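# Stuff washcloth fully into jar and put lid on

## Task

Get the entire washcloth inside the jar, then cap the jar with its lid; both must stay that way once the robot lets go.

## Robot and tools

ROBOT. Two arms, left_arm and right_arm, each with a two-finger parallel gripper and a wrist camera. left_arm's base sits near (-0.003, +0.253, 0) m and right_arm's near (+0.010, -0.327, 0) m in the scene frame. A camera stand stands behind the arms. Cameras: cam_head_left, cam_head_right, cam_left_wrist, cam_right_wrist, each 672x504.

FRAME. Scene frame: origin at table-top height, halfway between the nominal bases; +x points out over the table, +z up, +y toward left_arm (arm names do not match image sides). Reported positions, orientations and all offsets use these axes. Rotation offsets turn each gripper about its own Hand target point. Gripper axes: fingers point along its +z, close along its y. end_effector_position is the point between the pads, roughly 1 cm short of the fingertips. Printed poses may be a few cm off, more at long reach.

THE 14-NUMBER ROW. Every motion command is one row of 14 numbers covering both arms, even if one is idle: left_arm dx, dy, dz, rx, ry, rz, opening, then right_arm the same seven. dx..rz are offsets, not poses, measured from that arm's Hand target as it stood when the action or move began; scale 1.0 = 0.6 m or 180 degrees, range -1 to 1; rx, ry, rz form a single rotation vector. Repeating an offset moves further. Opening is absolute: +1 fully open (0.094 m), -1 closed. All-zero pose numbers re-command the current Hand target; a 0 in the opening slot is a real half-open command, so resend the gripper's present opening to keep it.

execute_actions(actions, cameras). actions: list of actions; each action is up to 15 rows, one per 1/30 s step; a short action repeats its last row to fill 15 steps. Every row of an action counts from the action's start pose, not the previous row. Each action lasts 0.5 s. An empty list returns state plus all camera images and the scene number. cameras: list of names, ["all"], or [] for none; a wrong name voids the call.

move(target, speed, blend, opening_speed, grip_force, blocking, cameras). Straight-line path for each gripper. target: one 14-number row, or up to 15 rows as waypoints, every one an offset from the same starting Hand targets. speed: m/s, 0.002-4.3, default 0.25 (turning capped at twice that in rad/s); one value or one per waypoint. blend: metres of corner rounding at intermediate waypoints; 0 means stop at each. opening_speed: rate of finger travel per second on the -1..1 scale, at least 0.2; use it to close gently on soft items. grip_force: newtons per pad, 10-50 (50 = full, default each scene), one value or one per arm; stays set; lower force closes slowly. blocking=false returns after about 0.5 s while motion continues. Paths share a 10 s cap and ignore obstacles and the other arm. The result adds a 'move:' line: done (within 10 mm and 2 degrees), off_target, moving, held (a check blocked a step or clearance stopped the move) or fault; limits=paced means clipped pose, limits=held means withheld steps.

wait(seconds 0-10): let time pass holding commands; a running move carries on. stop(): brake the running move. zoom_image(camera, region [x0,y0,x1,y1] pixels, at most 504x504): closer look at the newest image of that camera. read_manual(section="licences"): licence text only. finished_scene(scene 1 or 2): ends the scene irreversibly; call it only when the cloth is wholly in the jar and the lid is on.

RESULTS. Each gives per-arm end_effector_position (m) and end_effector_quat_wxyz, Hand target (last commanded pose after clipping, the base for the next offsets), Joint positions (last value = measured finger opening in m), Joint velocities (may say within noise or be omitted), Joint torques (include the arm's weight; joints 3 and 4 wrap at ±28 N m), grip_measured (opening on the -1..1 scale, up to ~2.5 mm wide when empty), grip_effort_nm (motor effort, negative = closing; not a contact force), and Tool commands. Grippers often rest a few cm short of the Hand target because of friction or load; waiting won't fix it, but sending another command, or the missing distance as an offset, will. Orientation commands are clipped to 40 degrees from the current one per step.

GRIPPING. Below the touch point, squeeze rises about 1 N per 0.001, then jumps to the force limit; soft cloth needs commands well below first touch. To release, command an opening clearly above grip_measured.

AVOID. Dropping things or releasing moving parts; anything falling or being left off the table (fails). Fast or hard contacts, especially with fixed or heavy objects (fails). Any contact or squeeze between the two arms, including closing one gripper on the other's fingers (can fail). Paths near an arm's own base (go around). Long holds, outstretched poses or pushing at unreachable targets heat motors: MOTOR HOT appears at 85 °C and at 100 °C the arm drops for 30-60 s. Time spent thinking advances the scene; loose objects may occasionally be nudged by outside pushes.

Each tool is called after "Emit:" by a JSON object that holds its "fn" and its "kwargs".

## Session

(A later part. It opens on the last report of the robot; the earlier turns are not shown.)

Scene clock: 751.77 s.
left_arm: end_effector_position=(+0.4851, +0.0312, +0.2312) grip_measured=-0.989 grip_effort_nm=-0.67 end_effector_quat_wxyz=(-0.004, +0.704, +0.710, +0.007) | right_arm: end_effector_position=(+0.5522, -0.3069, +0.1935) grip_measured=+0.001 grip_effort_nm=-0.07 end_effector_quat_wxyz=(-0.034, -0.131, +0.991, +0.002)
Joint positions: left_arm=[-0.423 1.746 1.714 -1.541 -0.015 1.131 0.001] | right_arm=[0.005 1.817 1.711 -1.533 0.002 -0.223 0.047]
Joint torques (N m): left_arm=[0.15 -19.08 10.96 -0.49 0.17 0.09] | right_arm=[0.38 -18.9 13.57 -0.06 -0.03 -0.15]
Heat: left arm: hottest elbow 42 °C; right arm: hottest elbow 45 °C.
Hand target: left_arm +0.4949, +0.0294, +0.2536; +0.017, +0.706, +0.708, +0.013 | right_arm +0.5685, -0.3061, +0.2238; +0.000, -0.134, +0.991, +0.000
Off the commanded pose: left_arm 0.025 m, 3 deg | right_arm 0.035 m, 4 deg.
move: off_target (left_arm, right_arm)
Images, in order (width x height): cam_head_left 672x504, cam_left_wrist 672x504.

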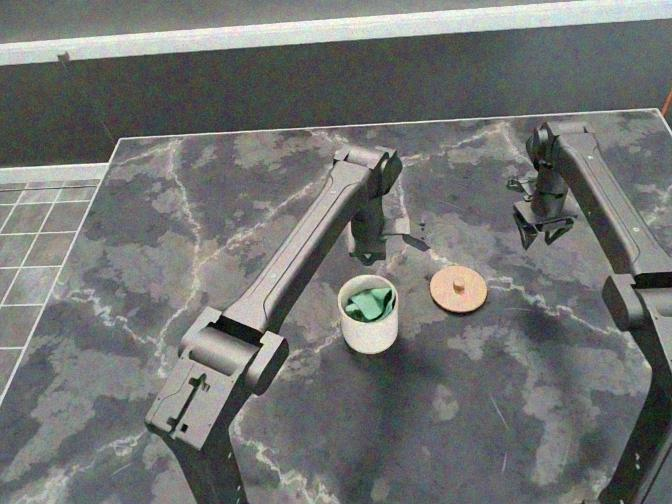

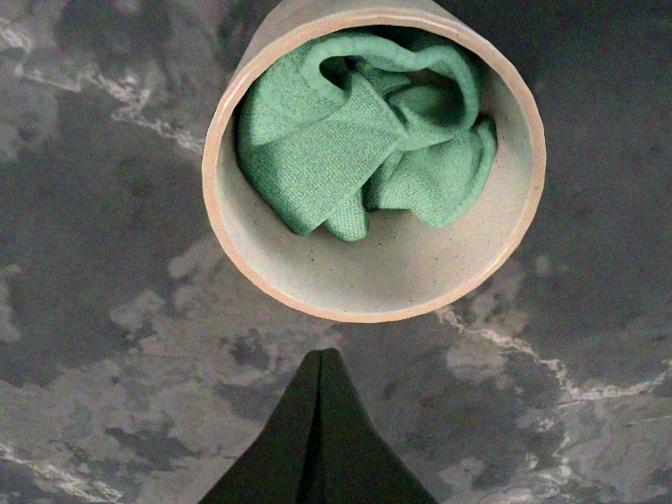

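Emit:
{"fn": "move", "kwargs": {"target": [[-0.0448,-0.039,-0.0893,0,0,0,-1,0,0,0,0,0,0,0.0],[-0.0448,-0.039,-0.3027,0,0,0,-1,0,0,0,0,0,0,0.0],[-0.0448,-0.039,-0.1477,0,0,0,-1,0,0,0,0,0,0,0.0],[-0.0882,-0.0023,-0.1477,0,0,0,-1,0,0,0,0,0,0,0.0],[-0.0882,-0.0023,-0.3027,0,0,0,-1,0,0,0,0,0,0,0.0],[-0.0882,-0.0023,-0.1477,0,0,0,-1,0,0,0,0,0,0,0.0],[-0.0448,0.001,-0.1477,0,0,0,-1,0,0,0,0,0,0,0.0],[-0.0448,0.001,-0.3143,0,0,0,-1,0,0,0,0,0,0,0.0],[-0.0448,0.001,0,0,0,0,-1,0,0,0,0,0,0,0.0]], "speed": 0.14, "blend": [0.02, 0, 0.02, 0.015, 0, 0.02, 0.015, 0, 0], "cameras": ["cam_left_wrist", "cam_head_left"]}}

Emit:
{"fn": "zoom_image", "kwargs": {"camera": "cam_head_left", "region": [280, 180, 448, 370]}}

Scene clock: 797.37 s.
left_arm: end_effector_position=(+0.4581, +0.0323, +0.2321) grip_measured=-0.989 grip_effort_nm=-0.67 end_effector_quat_wxyz=(-0.003, +0.703, +0.711, +0.007) | right_arm: end_effector_position=(+0.5522, -0.3069, +0.1935) grip_measured=+0.001 grip_effort_nm=-0.07 end_effector_quat_wxyz=(-0.034, -0.131, +0.991, +0.002)
Joint positions: left_arm=[-0.444 1.678 1.627 -1.52 -0.016 1.109 0.001] | right_arm=[0.005 1.817 1.711 -1.533 0.002 -0.223 0.047]
Joint torques (N m): left_arm=[-0.03 -17.49 10.96 -0.46 0.15 0.12] | right_arm=[0.32 -18.96 13.52 -0.08 -0.03 -0.15]
Heat: left arm: hottest elbow 45 °C; right arm: hottest elbow 48 °C.
Hand target: left_arm +0.4681, +0.0301, +0.2535; +0.017, +0.705, +0.708, +0.013 | right_arm +0.5685, -0.3061, +0.2238; +0.000, -0.134, +0.991, +0.000
Off the commanded pose: left_arm 0.024 m, 2 deg | right_arm 0.035 m, 4 deg.
move: off_target (left_arm, right_arm); blend cut to 0.0171 m at target 3, 0.0131 m at target 6, 0.0131 m at target 7
Images, in order (width x height): cam_head_left 672x504, cam_left_wrist 672x504.

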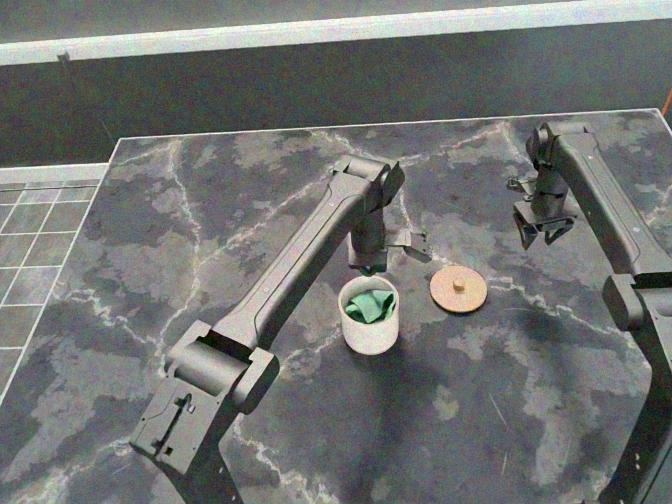

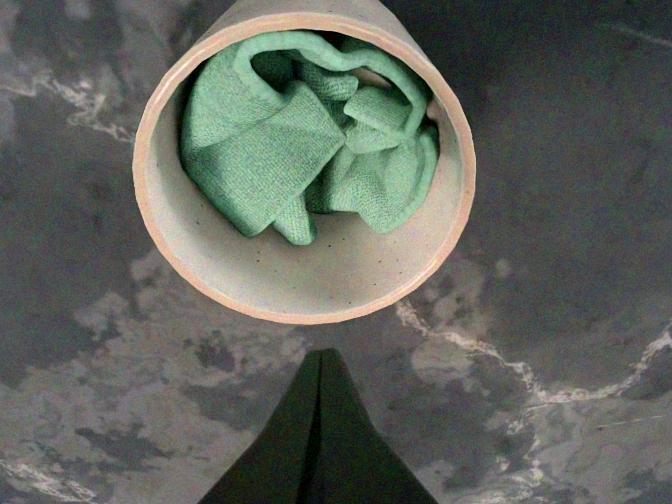

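Scaled by 2.653 from the camera's 672x504 image, which has a finer 960x720 frame.

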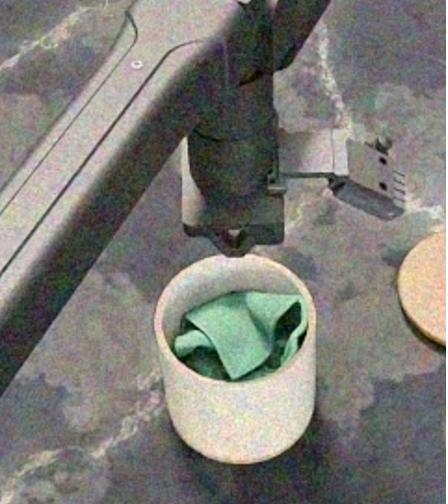

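Emit:
{"fn": "move", "kwargs": {"target": [-0.313, 0.417, 0.045, 0, 0, 0, -1, -0.039, 0.613, 0.052, 0, 0, 0, 0.0], "speed": 0.25, "cameras": ["all"]}}

Scene clock: 828.27 s.
left_arm: end_effector_position=(+0.2862, +0.2787, +0.2823) grip_measured=-0.989 grip_effort_nm=-0.67 end_effector_quat_wxyz=(+0.021, +0.704, +0.709, +0.019) | right_arm: end_effector_position=(+0.5315, +0.0589, +0.2327) grip_measured=+0.001 grip_effort_nm=-0.07 end_effector_quat_wxyz=(+0.013, -0.143, +0.990, +0.009)
Joint positions: left_arm=[0.101 1.061 1.154 -1.609 0.008 1.656 0.001] | right_arm=[0.603 2.07 2.202 -1.672 -0.003 0.35 0.047]
Joint torques (N m): left_arm=[0.38 -6.83 7.01 -0.35 0.22 0.11] | right_arm=[-0.15 -20.95 13.85 0.09 0.17 0.02]
Heat: left arm: hottest elbow 49 °C; right arm: hottest elbow 49 °C.
Hand target: left_arm +0.2803, +0.2803, +0.2805; +0.017, +0.705, +0.708, +0.013 | right_arm +0.5450, +0.0617, +0.2553; +0.000, -0.135, +0.991, +0.000
Off the commanded pose: left_arm 0.006 m, 1 deg | right_arm 0.026 m, 2 deg.
joint sent to its limit (right arm) — joint 4 (wrist pitch), lower limit. The joint targets are off in orientation, not in position.
move: off_target (right_arm)

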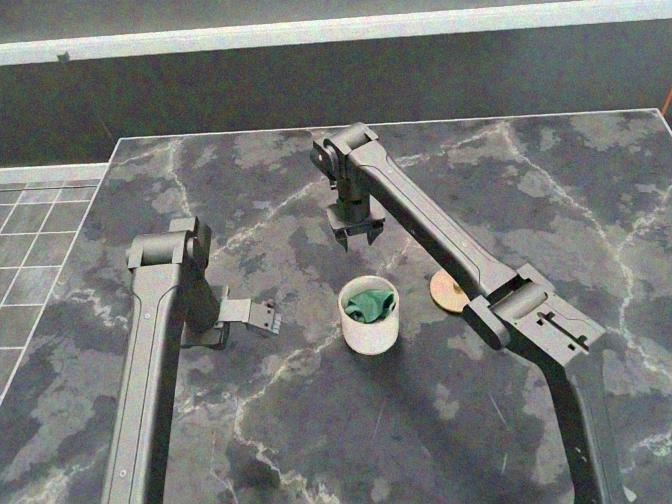

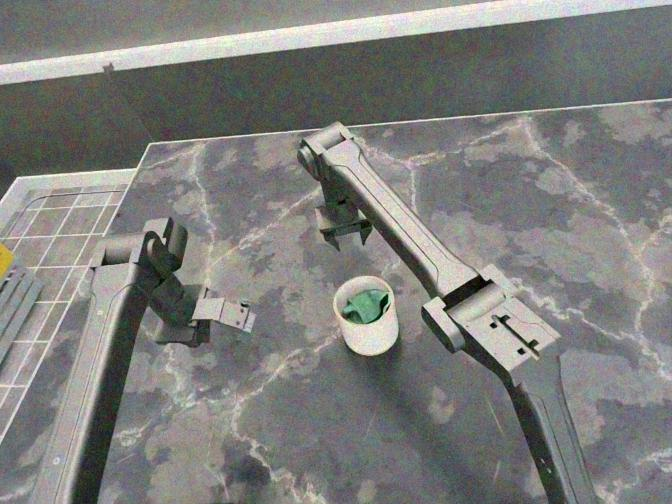

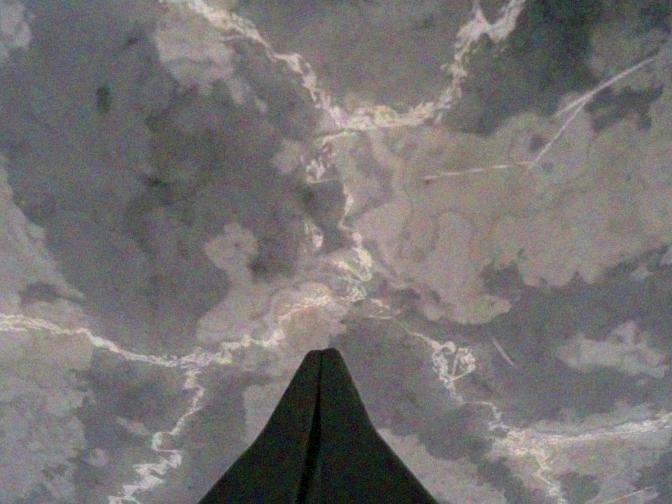

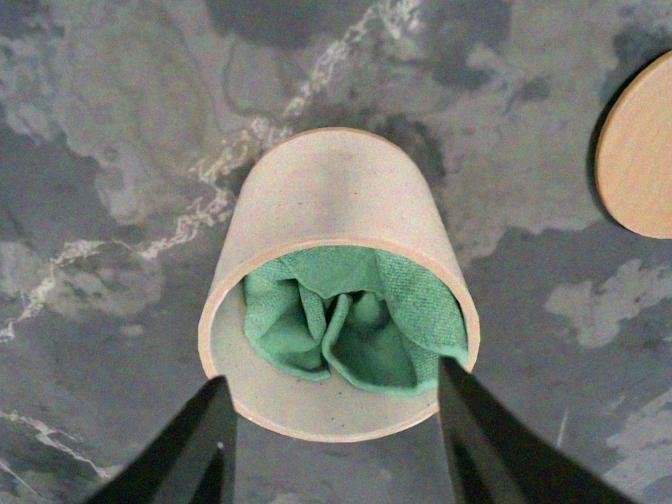

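Emit:
{"fn": "zoom_image", "kwargs": {"camera": "cam_right_wrist", "region": [190, 210, 500, 450]}}

Scaled by 1.626 from the camera's 672x504 image, which has a finer 960x720 frame.

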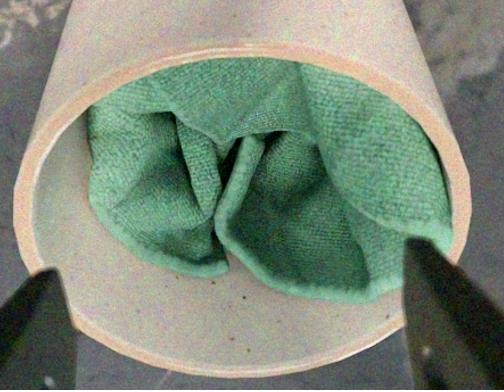

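Emit:
{"fn": "zoom_image", "kwargs": {"camera": "cam_right_wrist", "region": [560, 30, 672, 260]}}

Emit:
{"fn": "zoom_image", "kwargs": {"camera": "cam_head_right", "region": [310, 240, 510, 370]}}

Emit:
{"fn": "zoom_image", "kwargs": {"camera": "cam_head_left", "region": [310, 240, 510, 370]}}

Scaled by 2.191 from the camera's 672x504 image, which has a finer 960x720 frame.

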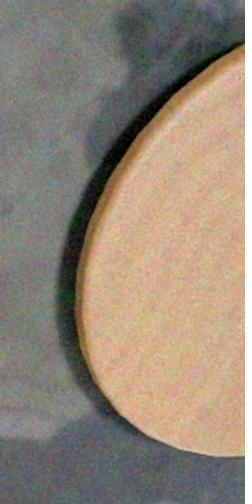

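Scaled by 2.520 from the camera's 672x504 image, which has a finer 960x720 frame.

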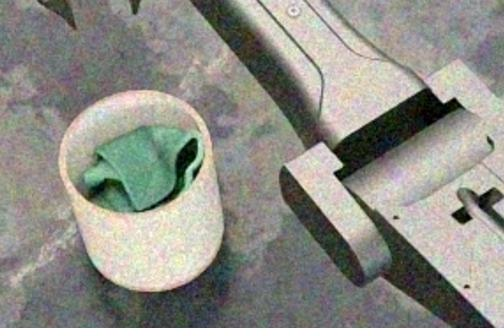

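Scaled by 2.520 from the camera's 672x504 image, which has a finer 960x720 frame.

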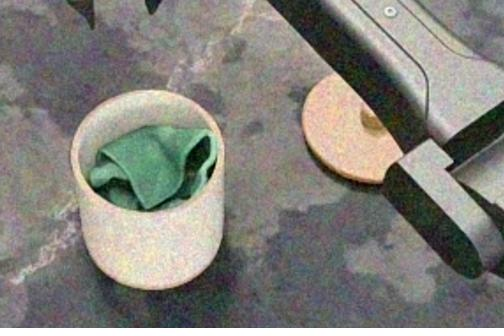

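Emit:
{"fn": "move", "kwargs": {"target": [0,0,0,0,0,0,-1, -0.1467, -0.0662, -0.1338, 0, 0, 0, 0.0], "speed": 0.2, "cameras": ["cam_right_wrist"]}}

Scene clock: 912.23 s.
left_arm: end_effector_position=(+0.2862, +0.2787, +0.2823) grip_measured=-0.989 grip_effort_nm=-0.67 end_effector_quat_wxyz=(+0.021, +0.704, +0.709, +0.019) | right_arm: end_effector_position=(+0.4589, +0.0194, +0.1653) grip_measured=+0.001 grip_effort_nm=-0.07 end_effector_quat_wxyz=(-0.012, -0.136, +0.991, -0.005)
Joint positions: left_arm=[0.101 1.061 1.154 -1.609 0.008 1.657 0.001] | right_arm=[0.623 1.866 1.708 -1.44 -0.003 0.385 0.047]
Joint torques (N m): left_arm=[0.38 -7.12 6.99 -0.34 0.23 0.13] | right_arm=[0.91 -20.48 8.21 0.66 0.18 0.02]
Heat: left arm: hottest elbow 43 °C; right arm: hottest elbow 52 °C.
Hand target: left_arm +0.2803, +0.2803, +0.2805; +0.017, +0.706, +0.708, +0.013 | right_arm +0.4571, +0.0219, +0.1749; +0.000, -0.134, +0.991, +0.000
Off the commanded pose: left_arm 0.006 m, 1 deg | right_arm 0.010 m, 2 deg.
move: done
Images, in order (width x height): cam_right_wrist 672x504.

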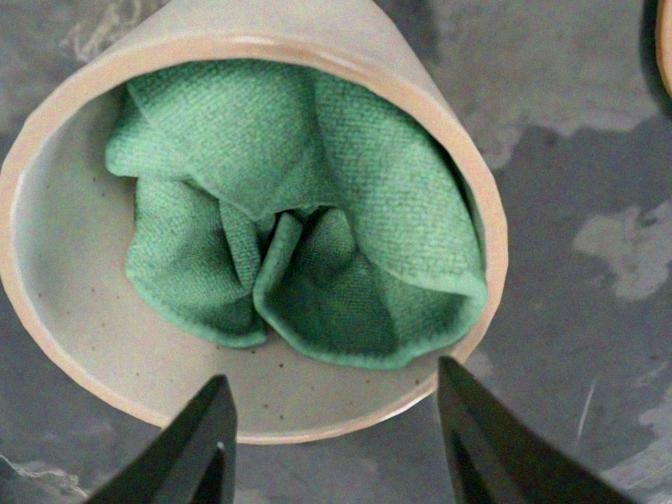

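Emit:
{"fn": "move", "kwargs": {"target": [[0,0,0,0,0,0,-1, 0, 0.006, -0.0967, 0, 0, 0, 0.0],[0,0,0,0,0,0,-1, 0, 0.006, 0, 0, 0, 0, 0.0]], "speed": 0.1, "cameras": ["cam_right_wrist"]}}

Scene clock: 925.90 s.
left_arm: end_effector_position=(+0.2862, +0.2787, +0.2823) grip_measured=-0.989 grip_effort_nm=-0.67 end_effector_quat_wxyz=(+0.021, +0.704, +0.709, +0.019) | right_arm: end_effector_position=(+0.4435, +0.0131, +0.1452) grip_measured=+0.001 grip_effort_nm=-0.06 end_effector_quat_wxyz=(-0.029, -0.137, +0.990, -0.015)
Joint positions: left_arm=[0.101 1.061 1.154 -1.609 0.008 1.657 0.001] | right_arm=[0.631 1.859 1.644 -1.421 -0.003 0.39 0.047]
Joint torques (N m): left_arm=[0.5 -6.53 6.93 -0.32 0.23 0.12] | right_arm=[0.73 -19.6 13.15 -0.09 0.17 0.02]
Heat: left arm: hottest elbow 42 °C; right arm: hottest elbow 48 °C.
Hand target: left_arm +0.2803, +0.2803, +0.2805; +0.017, +0.706, +0.708, +0.013 | right_arm +0.4570, +0.0257, +0.1751; +0.000, -0.135, +0.991, +0.000
Off the commanded pose: left_arm 0.006 m, 1 deg | right_arm 0.035 m, 4 deg.
move: off_target (right_arm)
Images, in order (width x height): cam_right_wrist 672x504.

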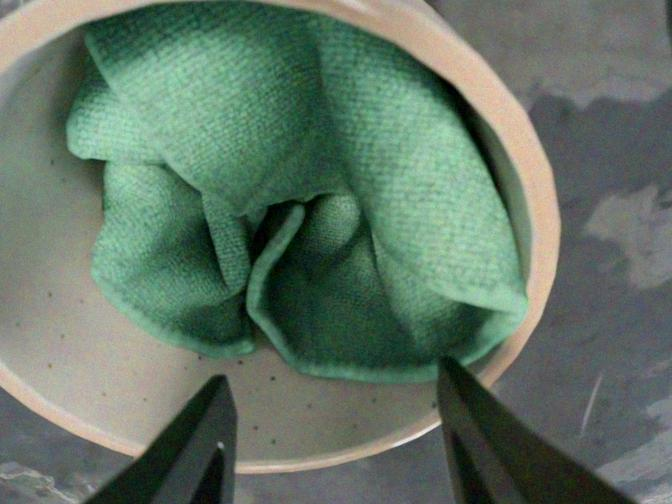

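Emit:
{"fn": "move", "kwargs": {"target": [[0,0,0,0,0,0,-1, 0, 0, 0.08, 0, 0, 0, 0.0],[0,0,0,0,0,0,-1, -0.0133, -0.0362, 0.05, 0, 0, 0, 0.0],[0,0,0,0,0,0,-1, -0.0133, -0.0362, -0.01, 0, 0, 0, 0.0]], "speed": 0.12, "cameras": ["cam_right_wrist", "cam_head_right"]}}

Scene clock: 973.03 s.
left_arm: end_effector_position=(+0.2862, +0.2787, +0.2823) grip_measured=-0.989 grip_effort_nm=-0.67 end_effector_quat_wxyz=(+0.021, +0.704, +0.709, +0.019) | right_arm: end_effector_position=(+0.4453, +0.0070, +0.1675) grip_measured=+0.001 grip_effort_nm=-0.06 end_effector_quat_wxyz=(-0.006, -0.134, +0.991, -0.002)
Joint positions: left_arm=[0.101 1.061 1.154 -1.609 0.008 1.657 0.001] | right_arm=[0.621 1.806 1.629 -1.406 -0.003 0.385 0.047]
Joint torques (N m): left_arm=[0.38 -6.3 6.87 -0.23 0.22 0.08] | right_arm=[-0.21 -18.14 8.2 0.68 0.17 -0.14]
Heat: left arm: hottest elbow 42 °C; right arm: hottest elbow 52 °C.
Hand target: left_arm +0.2803, +0.2803, +0.2805; +0.017, +0.706, +0.708, +0.013 | right_arm +0.4490, +0.0038, +0.1690; +0.000, -0.134, +0.991, +0.000
Off the commanded pose: left_arm 0.006 m, 1 deg | right_arm 0.005 m, 1 deg.
move: done
Images, in order (width x height): cam_head_right 672x504, cam_right_wrist 672x504.

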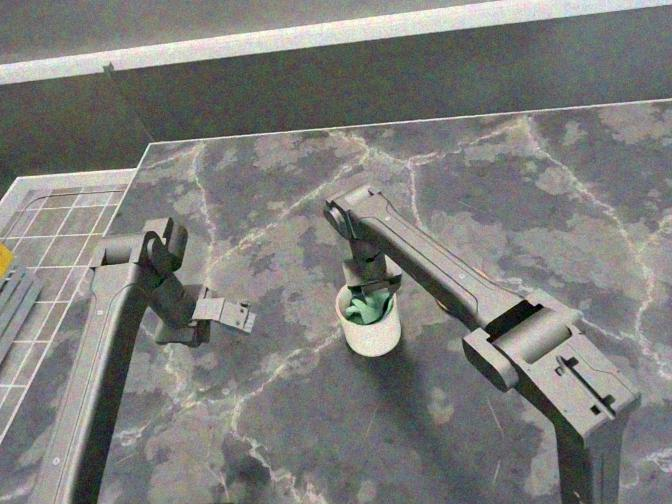

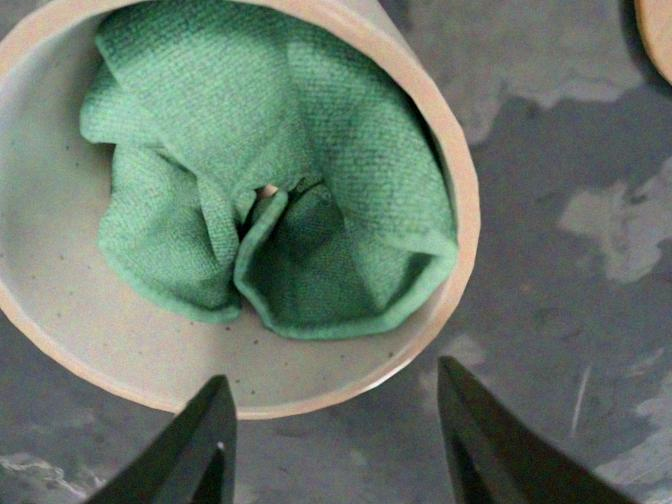

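Emit:
{"fn": "move", "kwargs": {"target": [[0,0,0,0,0,0,-1, 0, 0.005, -0.0717, 0, 0, 0, 0.0],[0,0,0,0,0,0,-1, -0.0107, 0.054, -0.0833, 0, 0, 0, 0.0],[0,0,0,0,0,0,-1, -0.0107, 0.054, 0.1, 0, 0, 0, 0.0]], "speed": 0.1, "cameras": ["cam_right_wrist"]}}

Scene clock: 1000.73 s.
left_arm: end_effector_position=(+0.2862, +0.2787, +0.2823) grip_measured=-0.989 grip_effort_nm=-0.67 end_effector_quat_wxyz=(+0.021, +0.704, +0.709, +0.019) | right_arm: end_effector_position=(+0.4315, +0.0250, +0.1969) grip_measured=+0.001 grip_effort_nm=-0.05 end_effector_quat_wxyz=(-0.031, -0.137, +0.990, -0.018)
Joint positions: left_arm=[0.101 1.061 1.154 -1.609 0.008 1.657 0.001] | right_arm=[0.662 1.836 1.747 -1.552 -0.003 0.421 0.047]
Joint torques (N m): left_arm=[0.62 -6.65 7.01 -0.44 0.24 0.11] | right_arm=[0.85 -19.43 13.59 -0.12 0.15 0.01]
Heat: left arm: hottest elbow 42 °C; right arm: hottest elbow 46 °C.
Hand target: left_arm +0.2803, +0.2803, +0.2805; +0.017, +0.706, +0.708, +0.013 | right_arm +0.4427, +0.0362, +0.2289; +0.000, -0.134, +0.991, +0.000
Off the commanded pose: left_arm 0.006 m, 1 deg | right_arm 0.036 m, 4 deg.
move: off_target (right_arm)
Images, in order (width x height): cam_right_wrist 672x504.

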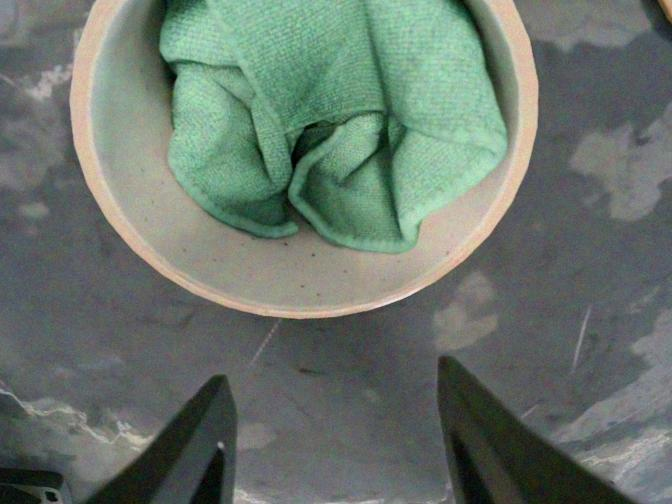

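Emit:
{"fn": "execute_actions", "kwargs": {"actions": []}}

Emit:
{"fn": "zoom_image", "kwargs": {"camera": "cam_head_right", "region": [310, 240, 510, 370]}}

Emit:
{"fn": "zoom_image", "kwargs": {"camera": "cam_head_left", "region": [310, 240, 510, 370]}}

Scene clock: 1006.53 s.
left_arm: end_effector_position=(+0.2862, +0.2787, +0.2823) grip_measured=-0.989 grip_effort_nm=-0.67 end_effector_quat_wxyz=(+0.021, +0.704, +0.709, +0.019) | right_arm: end_effector_position=(+0.4315, +0.0250, +0.1969) grip_measured=+0.001 grip_effort_nm=-0.06 end_effector_quat_wxyz=(-0.031, -0.137, +0.990, -0.018)
Joint positions: left_arm=[0.101 1.061 1.154 -1.609 0.008 1.657 0.001] | right_arm=[0.662 1.836 1.747 -1.552 -0.003 0.421 0.047]
Joint velocities: within noise
Joint torques (N m): left_arm=[0.5 -6.42 6.94 -0.25 0.2 0.14] | right_arm=[0.85 -19.37 13.61 -0.12 0.15 0.01]
Heat: left arm: hottest elbow 42 °C; right arm: hottest elbow 46 °C.
Hand target: left_arm +0.2803, +0.2803, +0.2805; +0.017, +0.706, +0.708, +0.013 | right_arm +0.4427, +0.0362, +0.2289; +0.000, -0.134, +0.991, +0.000
Tool commands: left_gripper/opening=-1.0 right_gripper/opening=+0.0
Off the commanded pose: left_arm 0.006 m, 1 deg | right_arm 0.036 m, 4 deg.

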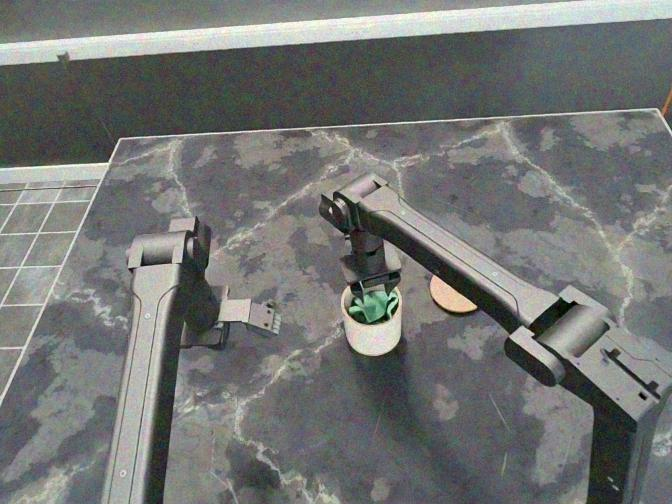

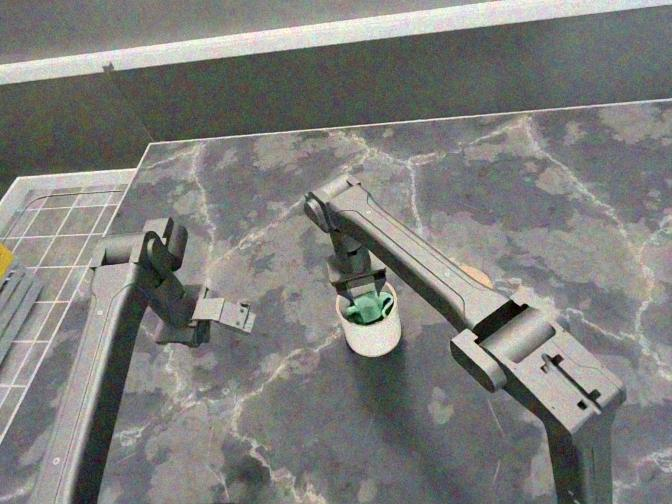

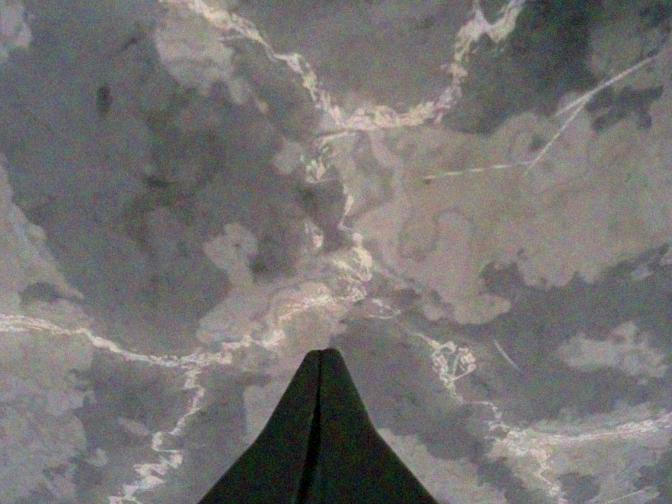

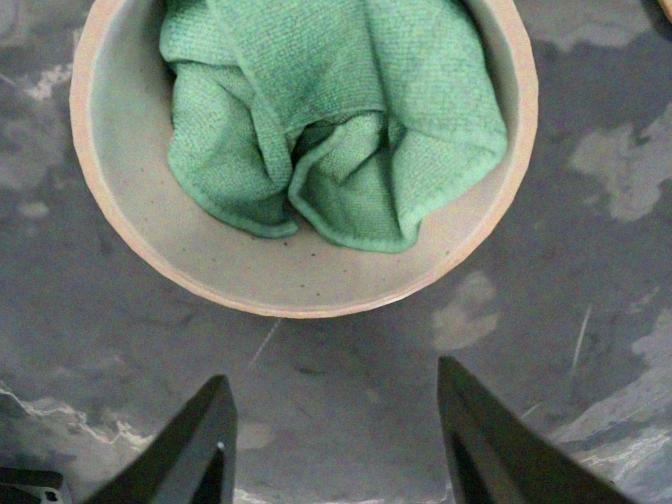

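Scaled by 2.520 from the camera's 672x504 image, which has a finer 960x720 frame.

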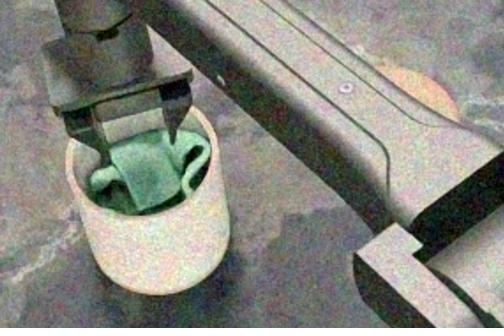

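Scaled by 2.520 from the camera's 672x504 image, which has a finer 960x720 frame.

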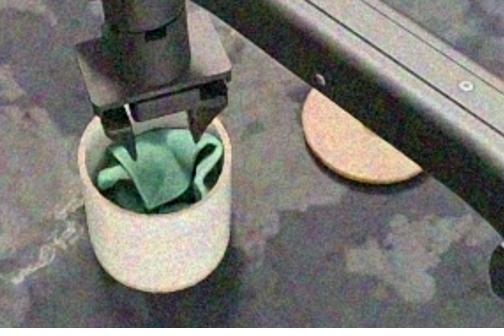

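Emit:
{"fn": "move", "kwargs": {"target": [[0,0,0,0,0,0,-1, 0.207, -0.35, 0.0, 0, 0, 0, 0.0],[0,0,0,0,0,0,-1, 0.207, -0.35, -0.2565, 0, 0, 0, 0.0]], "speed": 0.25, "blend": [0.04, 0], "cameras": ["cam_right_wrist"]}}

Scene clock: 1017.57 s.
left_arm: end_effector_position=(+0.2862, +0.2787, +0.2823) grip_measured=-0.989 grip_effort_nm=-0.67 end_effector_quat_wxyz=(+0.021, +0.704, +0.709, +0.019) | right_arm: end_effector_position=(+0.5628, -0.1760, +0.0672) grip_measured=+0.001 grip_effort_nm=-0.06 end_effector_quat_wxyz=(-0.013, -0.130, +0.991, -0.003)
Joint positions: left_arm=[0.101 1.061 1.154 -1.609 0.008 1.657 0.001] | right_arm=[0.234 1.951 1.571 -1.217 0.002 0.008 0.047]
Joint torques (N m): left_arm=[0.21 -7.18 7.04 -0.28 0.22 0.11] | right_arm=[0.56 -19.96 8.18 0.72 -0.01 -0.14]
Heat: left arm: hottest elbow 42 °C; right arm: hottest elbow 46 °C.
Hand target: left_arm +0.2803, +0.2803, +0.2805; +0.017, +0.706, +0.708, +0.013 | right_arm +0.5669, -0.1736, +0.0750; +0.000, -0.135, +0.991, +0.000
Off the commanded pose: left_arm 0.006 m, 1 deg | right_arm 0.009 m, 2 deg.
move: done
Images, in order (width x height): cam_right_wrist 672x504.

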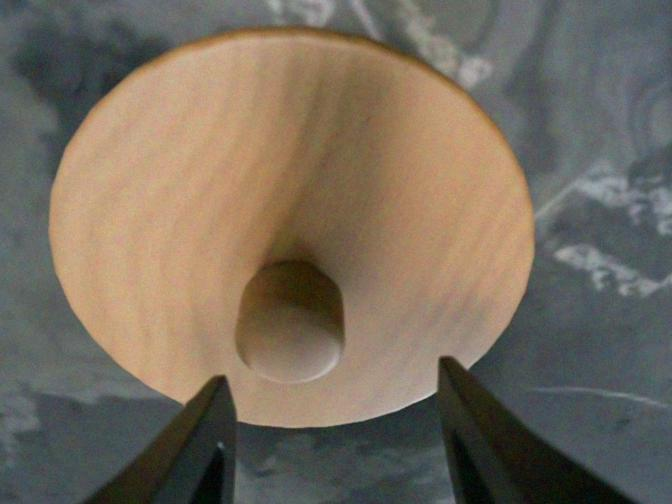

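Emit:
{"fn": "move", "kwargs": {"target": [[0,0,0,0,0,0,-1, -0.001, 0.015, 0.0, 0, 0, 0, 0.0],[0,0,0,0,0,0,-1, 0, 0.015, -0.052, 0, 0, 0, 0.0]], "speed": 0.1, "cameras": ["cam_right_wrist"]}}

Scene clock: 1030.77 s.
left_arm: end_effector_position=(+0.2862, +0.2787, +0.2823) grip_measured=-0.989 grip_effort_nm=-0.67 end_effector_quat_wxyz=(+0.021, +0.704, +0.709, +0.019) | right_arm: end_effector_position=(+0.5665, -0.1703, +0.0440) grip_measured=+0.001 grip_effort_nm=-0.06 end_effector_quat_wxyz=(-0.005, -0.134, +0.991, -0.001)
Joint positions: left_arm=[0.101 1.061 1.154 -1.609 0.008 1.657 0.001] | right_arm=[0.242 1.977 1.547 -1.15 0.002 0.008 0.047]
Joint torques (N m): left_arm=[0.73 -7 7.12 -0.24 0.22 0.1] | right_arm=[1.03 -19.08 7.68 0.62 -0.01 0]
Heat: left arm: hottest elbow 42 °C; right arm: hottest elbow 46 °C.
Hand target: left_arm +0.2803, +0.2803, +0.2805; +0.017, +0.706, +0.708, +0.013 | right_arm +0.5668, -0.1648, +0.0438; +0.000, -0.134, +0.991, +0.000
Off the commanded pose: left_arm 0.006 m, 1 deg | right_arm 0.006 m, 1 deg.
move: done
Images, in order (width x height): cam_right_wrist 672x504.

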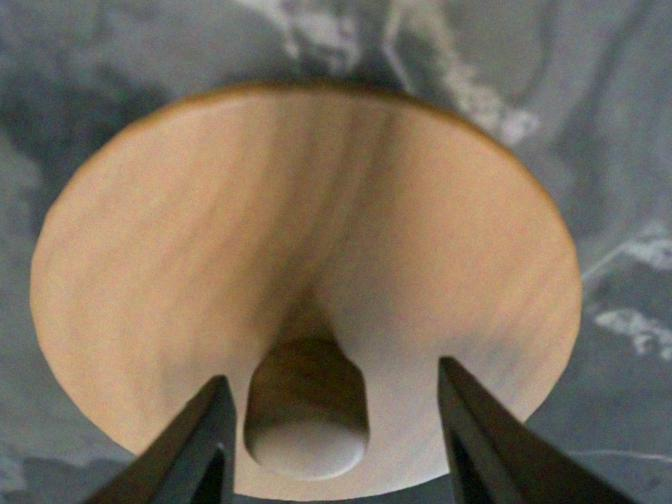

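Emit:
{"fn": "move", "kwargs": {"target": [0,0,0,0,0,0,-1, 0, 0.006, 0, 0, 0, 0, -0.65], "speed": 0.1, "opening_speed": 0.4, "cameras": ["cam_right_wrist"]}}

Scene clock: 1039.33 s.
left_arm: end_effector_position=(+0.2862, +0.2787, +0.2823) grip_measured=-0.989 grip_effort_nm=-0.67 end_effector_quat_wxyz=(+0.021, +0.704, +0.709, +0.019) | right_arm: end_effector_position=(+0.5655, -0.1668, +0.0440) grip_measured=-0.473 grip_effort_nm=-1.03 end_effector_quat_wxyz=(-0.005, -0.134, +0.991, -0.001)
Joint positions: left_arm=[0.101 1.061 1.154 -1.609 0.008 1.657 0.001] | right_arm=[0.248 1.977 1.547 -1.15 0 0.013 0.025]
Joint torques (N m): left_arm=[0.26 -6.48 7.09 -0.32 0.2 0.12] | right_arm=[1.14 -19.02 8.02 0.65 0.04 0]
Heat: left arm: hottest elbow 42 °C; right arm: hottest elbow 45 °C.
Hand target: left_arm +0.2803, +0.2803, +0.2805; +0.017, +0.706, +0.708, +0.013 | right_arm +0.5668, -0.1611, +0.0438; +0.000, -0.134, +0.991, +0.000
Off the commanded pose: left_arm 0.006 m, 1 deg | right_arm 0.006 m, 1 deg.
move: done
Images, in order (width x height): cam_right_wrist 672x504.

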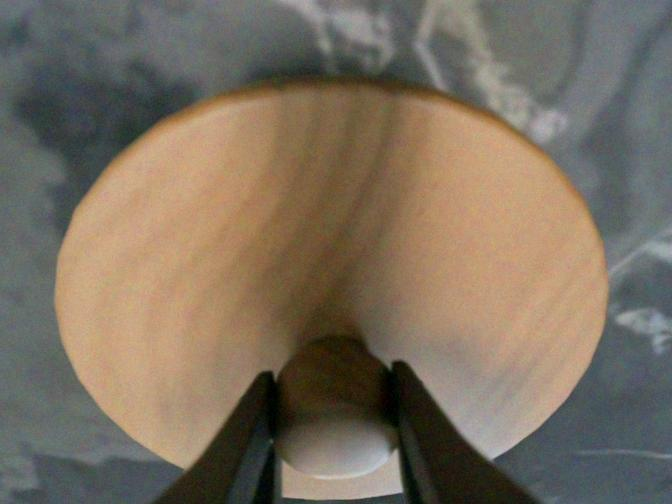

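Emit:
{"fn": "move", "kwargs": {"target": [[0,0,0,0,0,0,-1, 0, 0, 0.1, 0, 0, 0, -0.65],[0,0,0,0,0,0,-1, 0, 0, 0.3, 0, 0, 0, -0.65],[0,0,0,0,0,0,-1, -0.1847, 0.325, 0.3437, 0, 0, 0, -0.65],[0,0,0,0,0,0,-1, -0.1847, 0.325, 0.2853, 0, 0, 0, -0.65]], "speed": [0.08, 0.15, 0.2, 0.1], "blend": [0.02, 0.03, 0, 0], "cameras": ["cam_right_wrist", "cam_head_left", "cam_head_right", "cam_left_wrist"]}}

Scene clock: 1083.97 s.
left_arm: end_effector_position=(+0.2862, +0.2787, +0.2823) grip_measured=-0.989 grip_effort_nm=-0.67 end_effector_quat_wxyz=(+0.021, +0.704, +0.709, +0.019) | right_arm: end_effector_position=(+0.4523, +0.0348, +0.2117) grip_measured=-0.473 grip_effort_nm=-1.03 end_effector_quat_wxyz=(-0.008, -0.141, +0.990, -0.003)
Joint positions: left_arm=[0.101 1.061 1.154 -1.609 0.008 1.657 0.001] | right_arm=[0.651 1.858 1.819 -1.548 -0.003 0.403 0.025]
Joint torques (N m): left_arm=[-0.03 -6.77 7.01 -0.28 0.2 0.1] | right_arm=[0.09 -19.08 8.76 0.69 0.19 0.01]
Heat: left arm: hottest elbow 42 °C; right arm: hottest elbow 43 °C.
Hand target: left_arm +0.2803, +0.2803, +0.2805; +0.017, +0.706, +0.708, +0.013 | right_arm +0.4559, +0.0339, +0.2149; +0.000, -0.135, +0.991, +0.000
Off the commanded pose: left_arm 0.006 m, 1 deg | right_arm 0.005 m, 1 deg.
move: done

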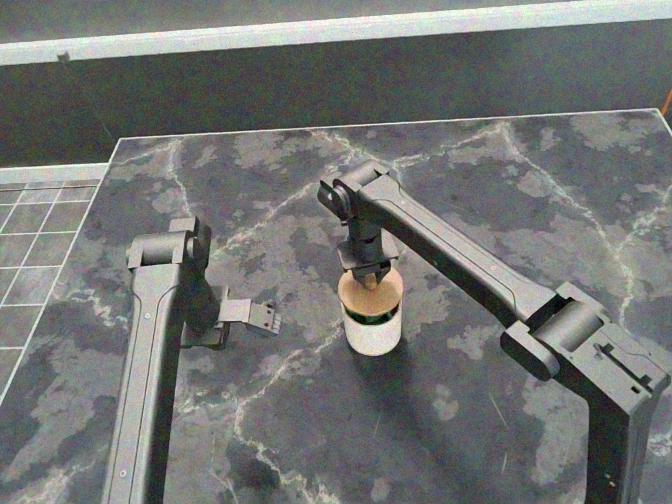

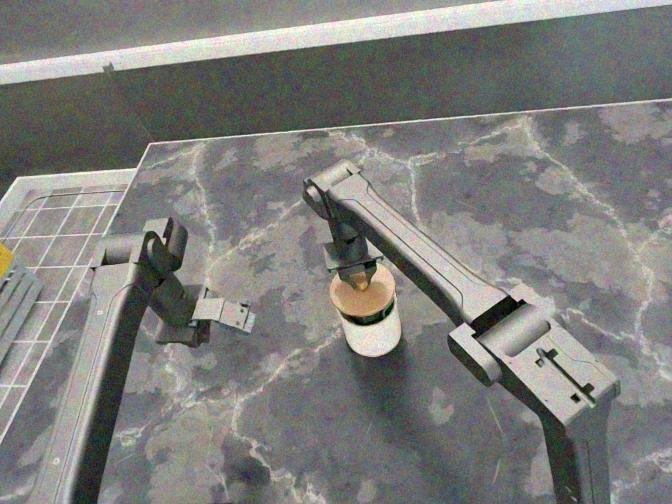

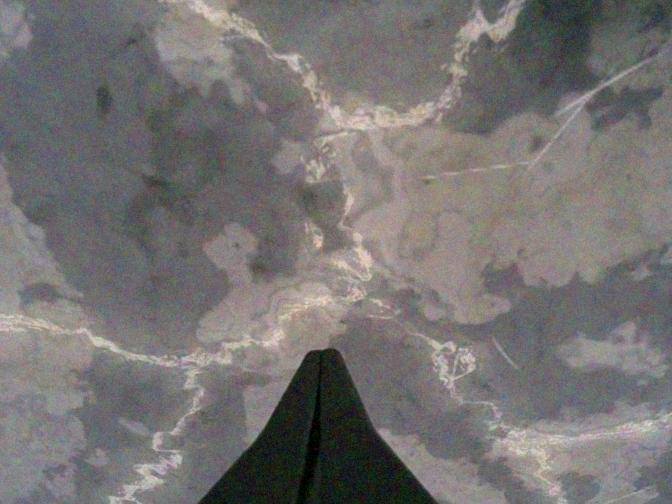

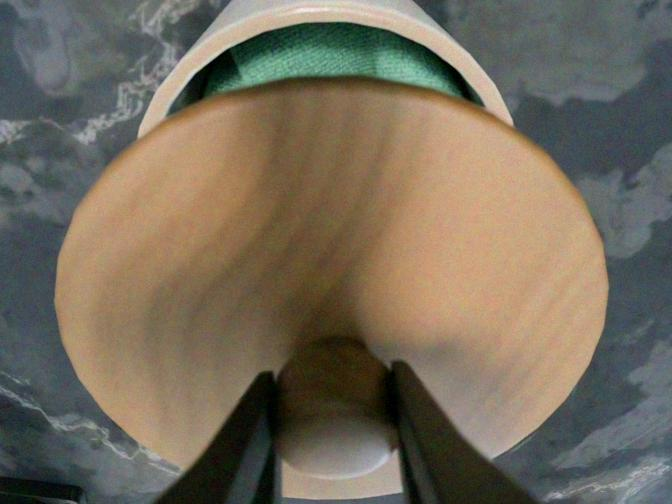

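Emit:
{"fn": "zoom_image", "kwargs": {"camera": "cam_right_wrist", "region": [120, 0, 540, 150]}}

Emit:
{"fn": "zoom_image", "kwargs": {"camera": "cam_head_left", "region": [310, 240, 450, 370]}}

Emit:
{"fn": "zoom_image", "kwargs": {"camera": "cam_head_right", "region": [300, 240, 440, 370]}}

Scaled by 1.200 from the camera's 672x504 image, which has a finer 960x720 frame.

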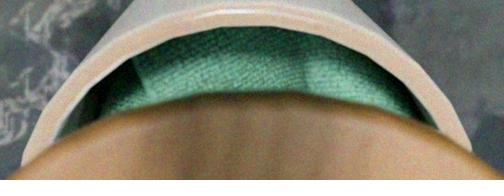

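Scaled by 3.600 from the camera's 672x504 image, which has a finer 960x720 frame.

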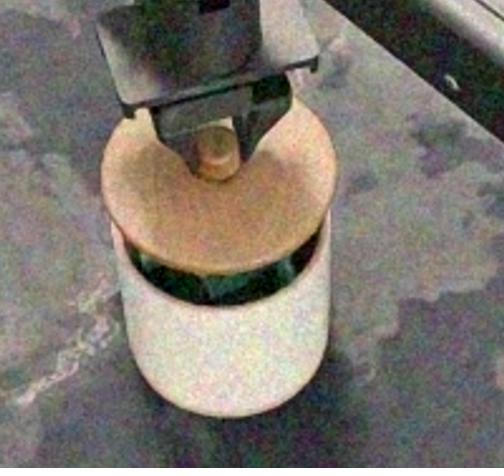

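Scaled by 3.600 from the camera's 672x504 image, which has a finer 960x720 frame.

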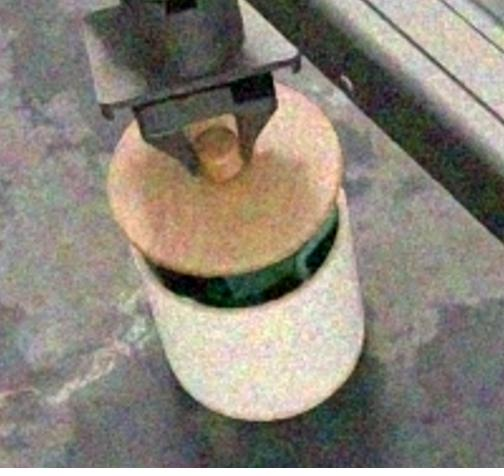

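Emit:
{"fn": "move", "kwargs": {"target": [0,0,0,0,0,0,-1, 0.005, 0.0033, -0.06, 0, 0, 0, -0.65], "speed": 0.08, "cameras": ["cam_right_wrist", "cam_head_left", "cam_head_right"]}}

Emit:
{"fn": "zoom_image", "kwargs": {"camera": "cam_right_wrist", "region": [40, 0, 640, 200]}}

Emit:
{"fn": "zoom_image", "kwargs": {"camera": "cam_head_left", "region": [310, 240, 450, 370]}}

Emit:
{"fn": "zoom_image", "kwargs": {"camera": "cam_head_right", "region": [300, 240, 440, 370]}}

Scene clock: 1123.00 s.
left_arm: end_effector_position=(+0.2862, +0.2787, +0.2823) grip_measured=-0.989 grip_effort_nm=-0.67 end_effector_quat_wxyz=(+0.021, +0.704, +0.709, +0.019) | right_arm: end_effector_position=(+0.4549, +0.0368, +0.1731) grip_measured=-0.473 grip_effort_nm=-1.03 end_effector_quat_wxyz=(-0.010, -0.141, +0.990, -0.004)
Joint positions: left_arm=[0.101 1.061 1.154 -1.609 0.008 1.657 0.001] | right_arm=[0.651 1.88 1.75 -1.462 -0.003 0.403 0.025]
Joint torques (N m): left_arm=[0.21 -6.83 6.95 -0.36 0.2 0.13] | right_arm=[0.03 -19.49 8.75 0.62 0.18 0.02]
Heat: left arm: hottest elbow 42 °C; right arm: hottest elbow 41 °C.
Hand target: left_arm +0.2803, +0.2803, +0.2805; +0.017, +0.706, +0.708, +0.013 | right_arm +0.4589, +0.0359, +0.1789; +0.000, -0.135, +0.991, +0.000
Off the commanded pose: left_arm 0.006 m, 1 deg | right_arm 0.007 m, 1 deg.
move: done
Images, in order (width x height): cam_head_left 672x504, cam_head_right 672x504, cam_right_wrist 672x504.

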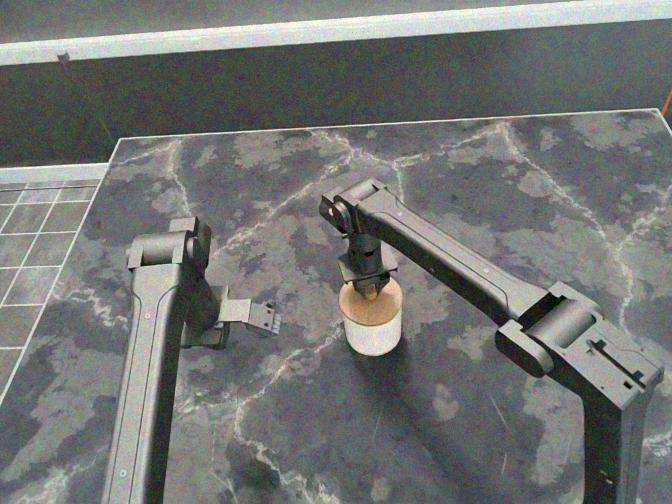

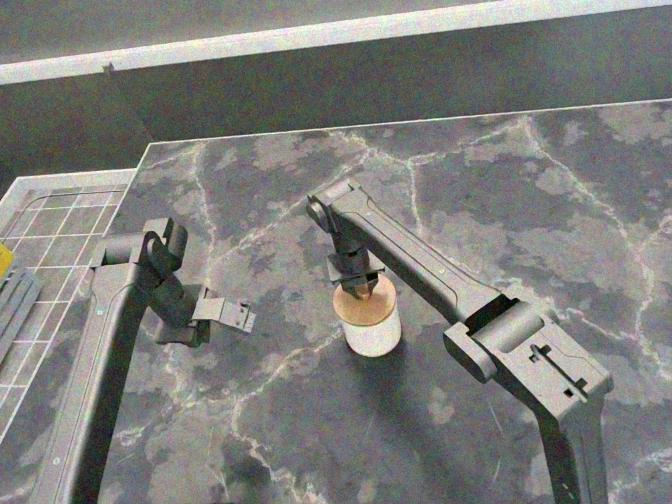

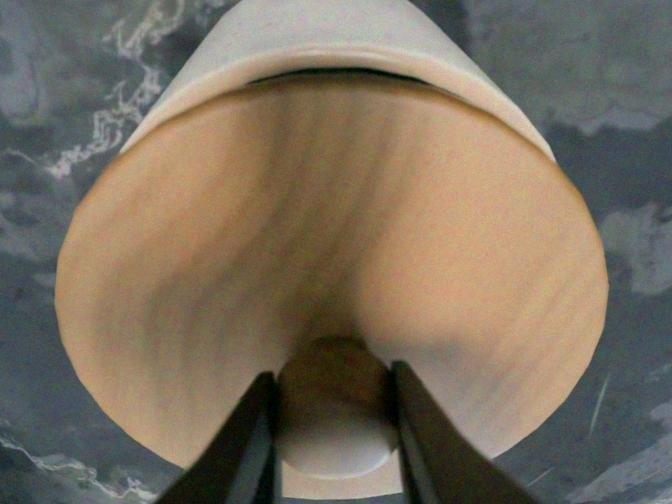

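Region (40, 0, 640, 200) is 600x200 pixels. A region can be at most 504 by 504 pixels.

Scaled by 3.600 from the camera's 672x504 image, which has a finer 960x720 frame.

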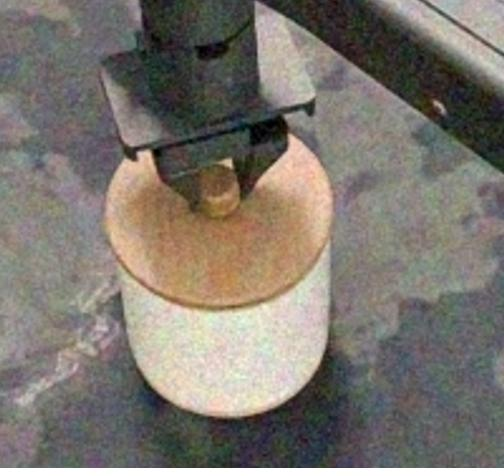

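Scaled by 3.600 from the camera's 672x504 image, which has a finer 960x720 frame.

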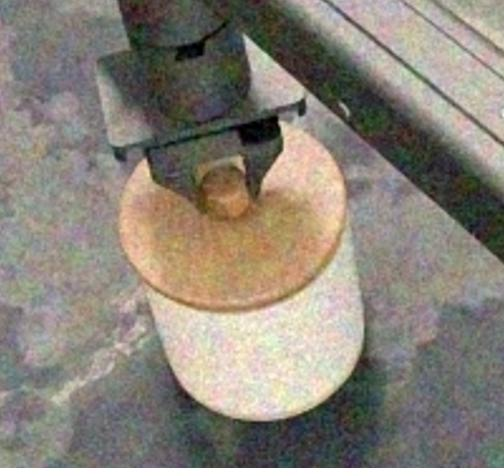

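Emit:
{"fn": "zoom_image", "kwargs": {"camera": "cam_right_wrist", "region": [100, 0, 580, 180]}}

Scaled by 1.050 from the camera's 672x504 image, which has a finer 960x720 frame.

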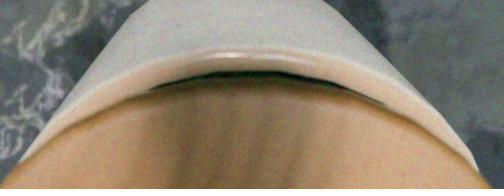

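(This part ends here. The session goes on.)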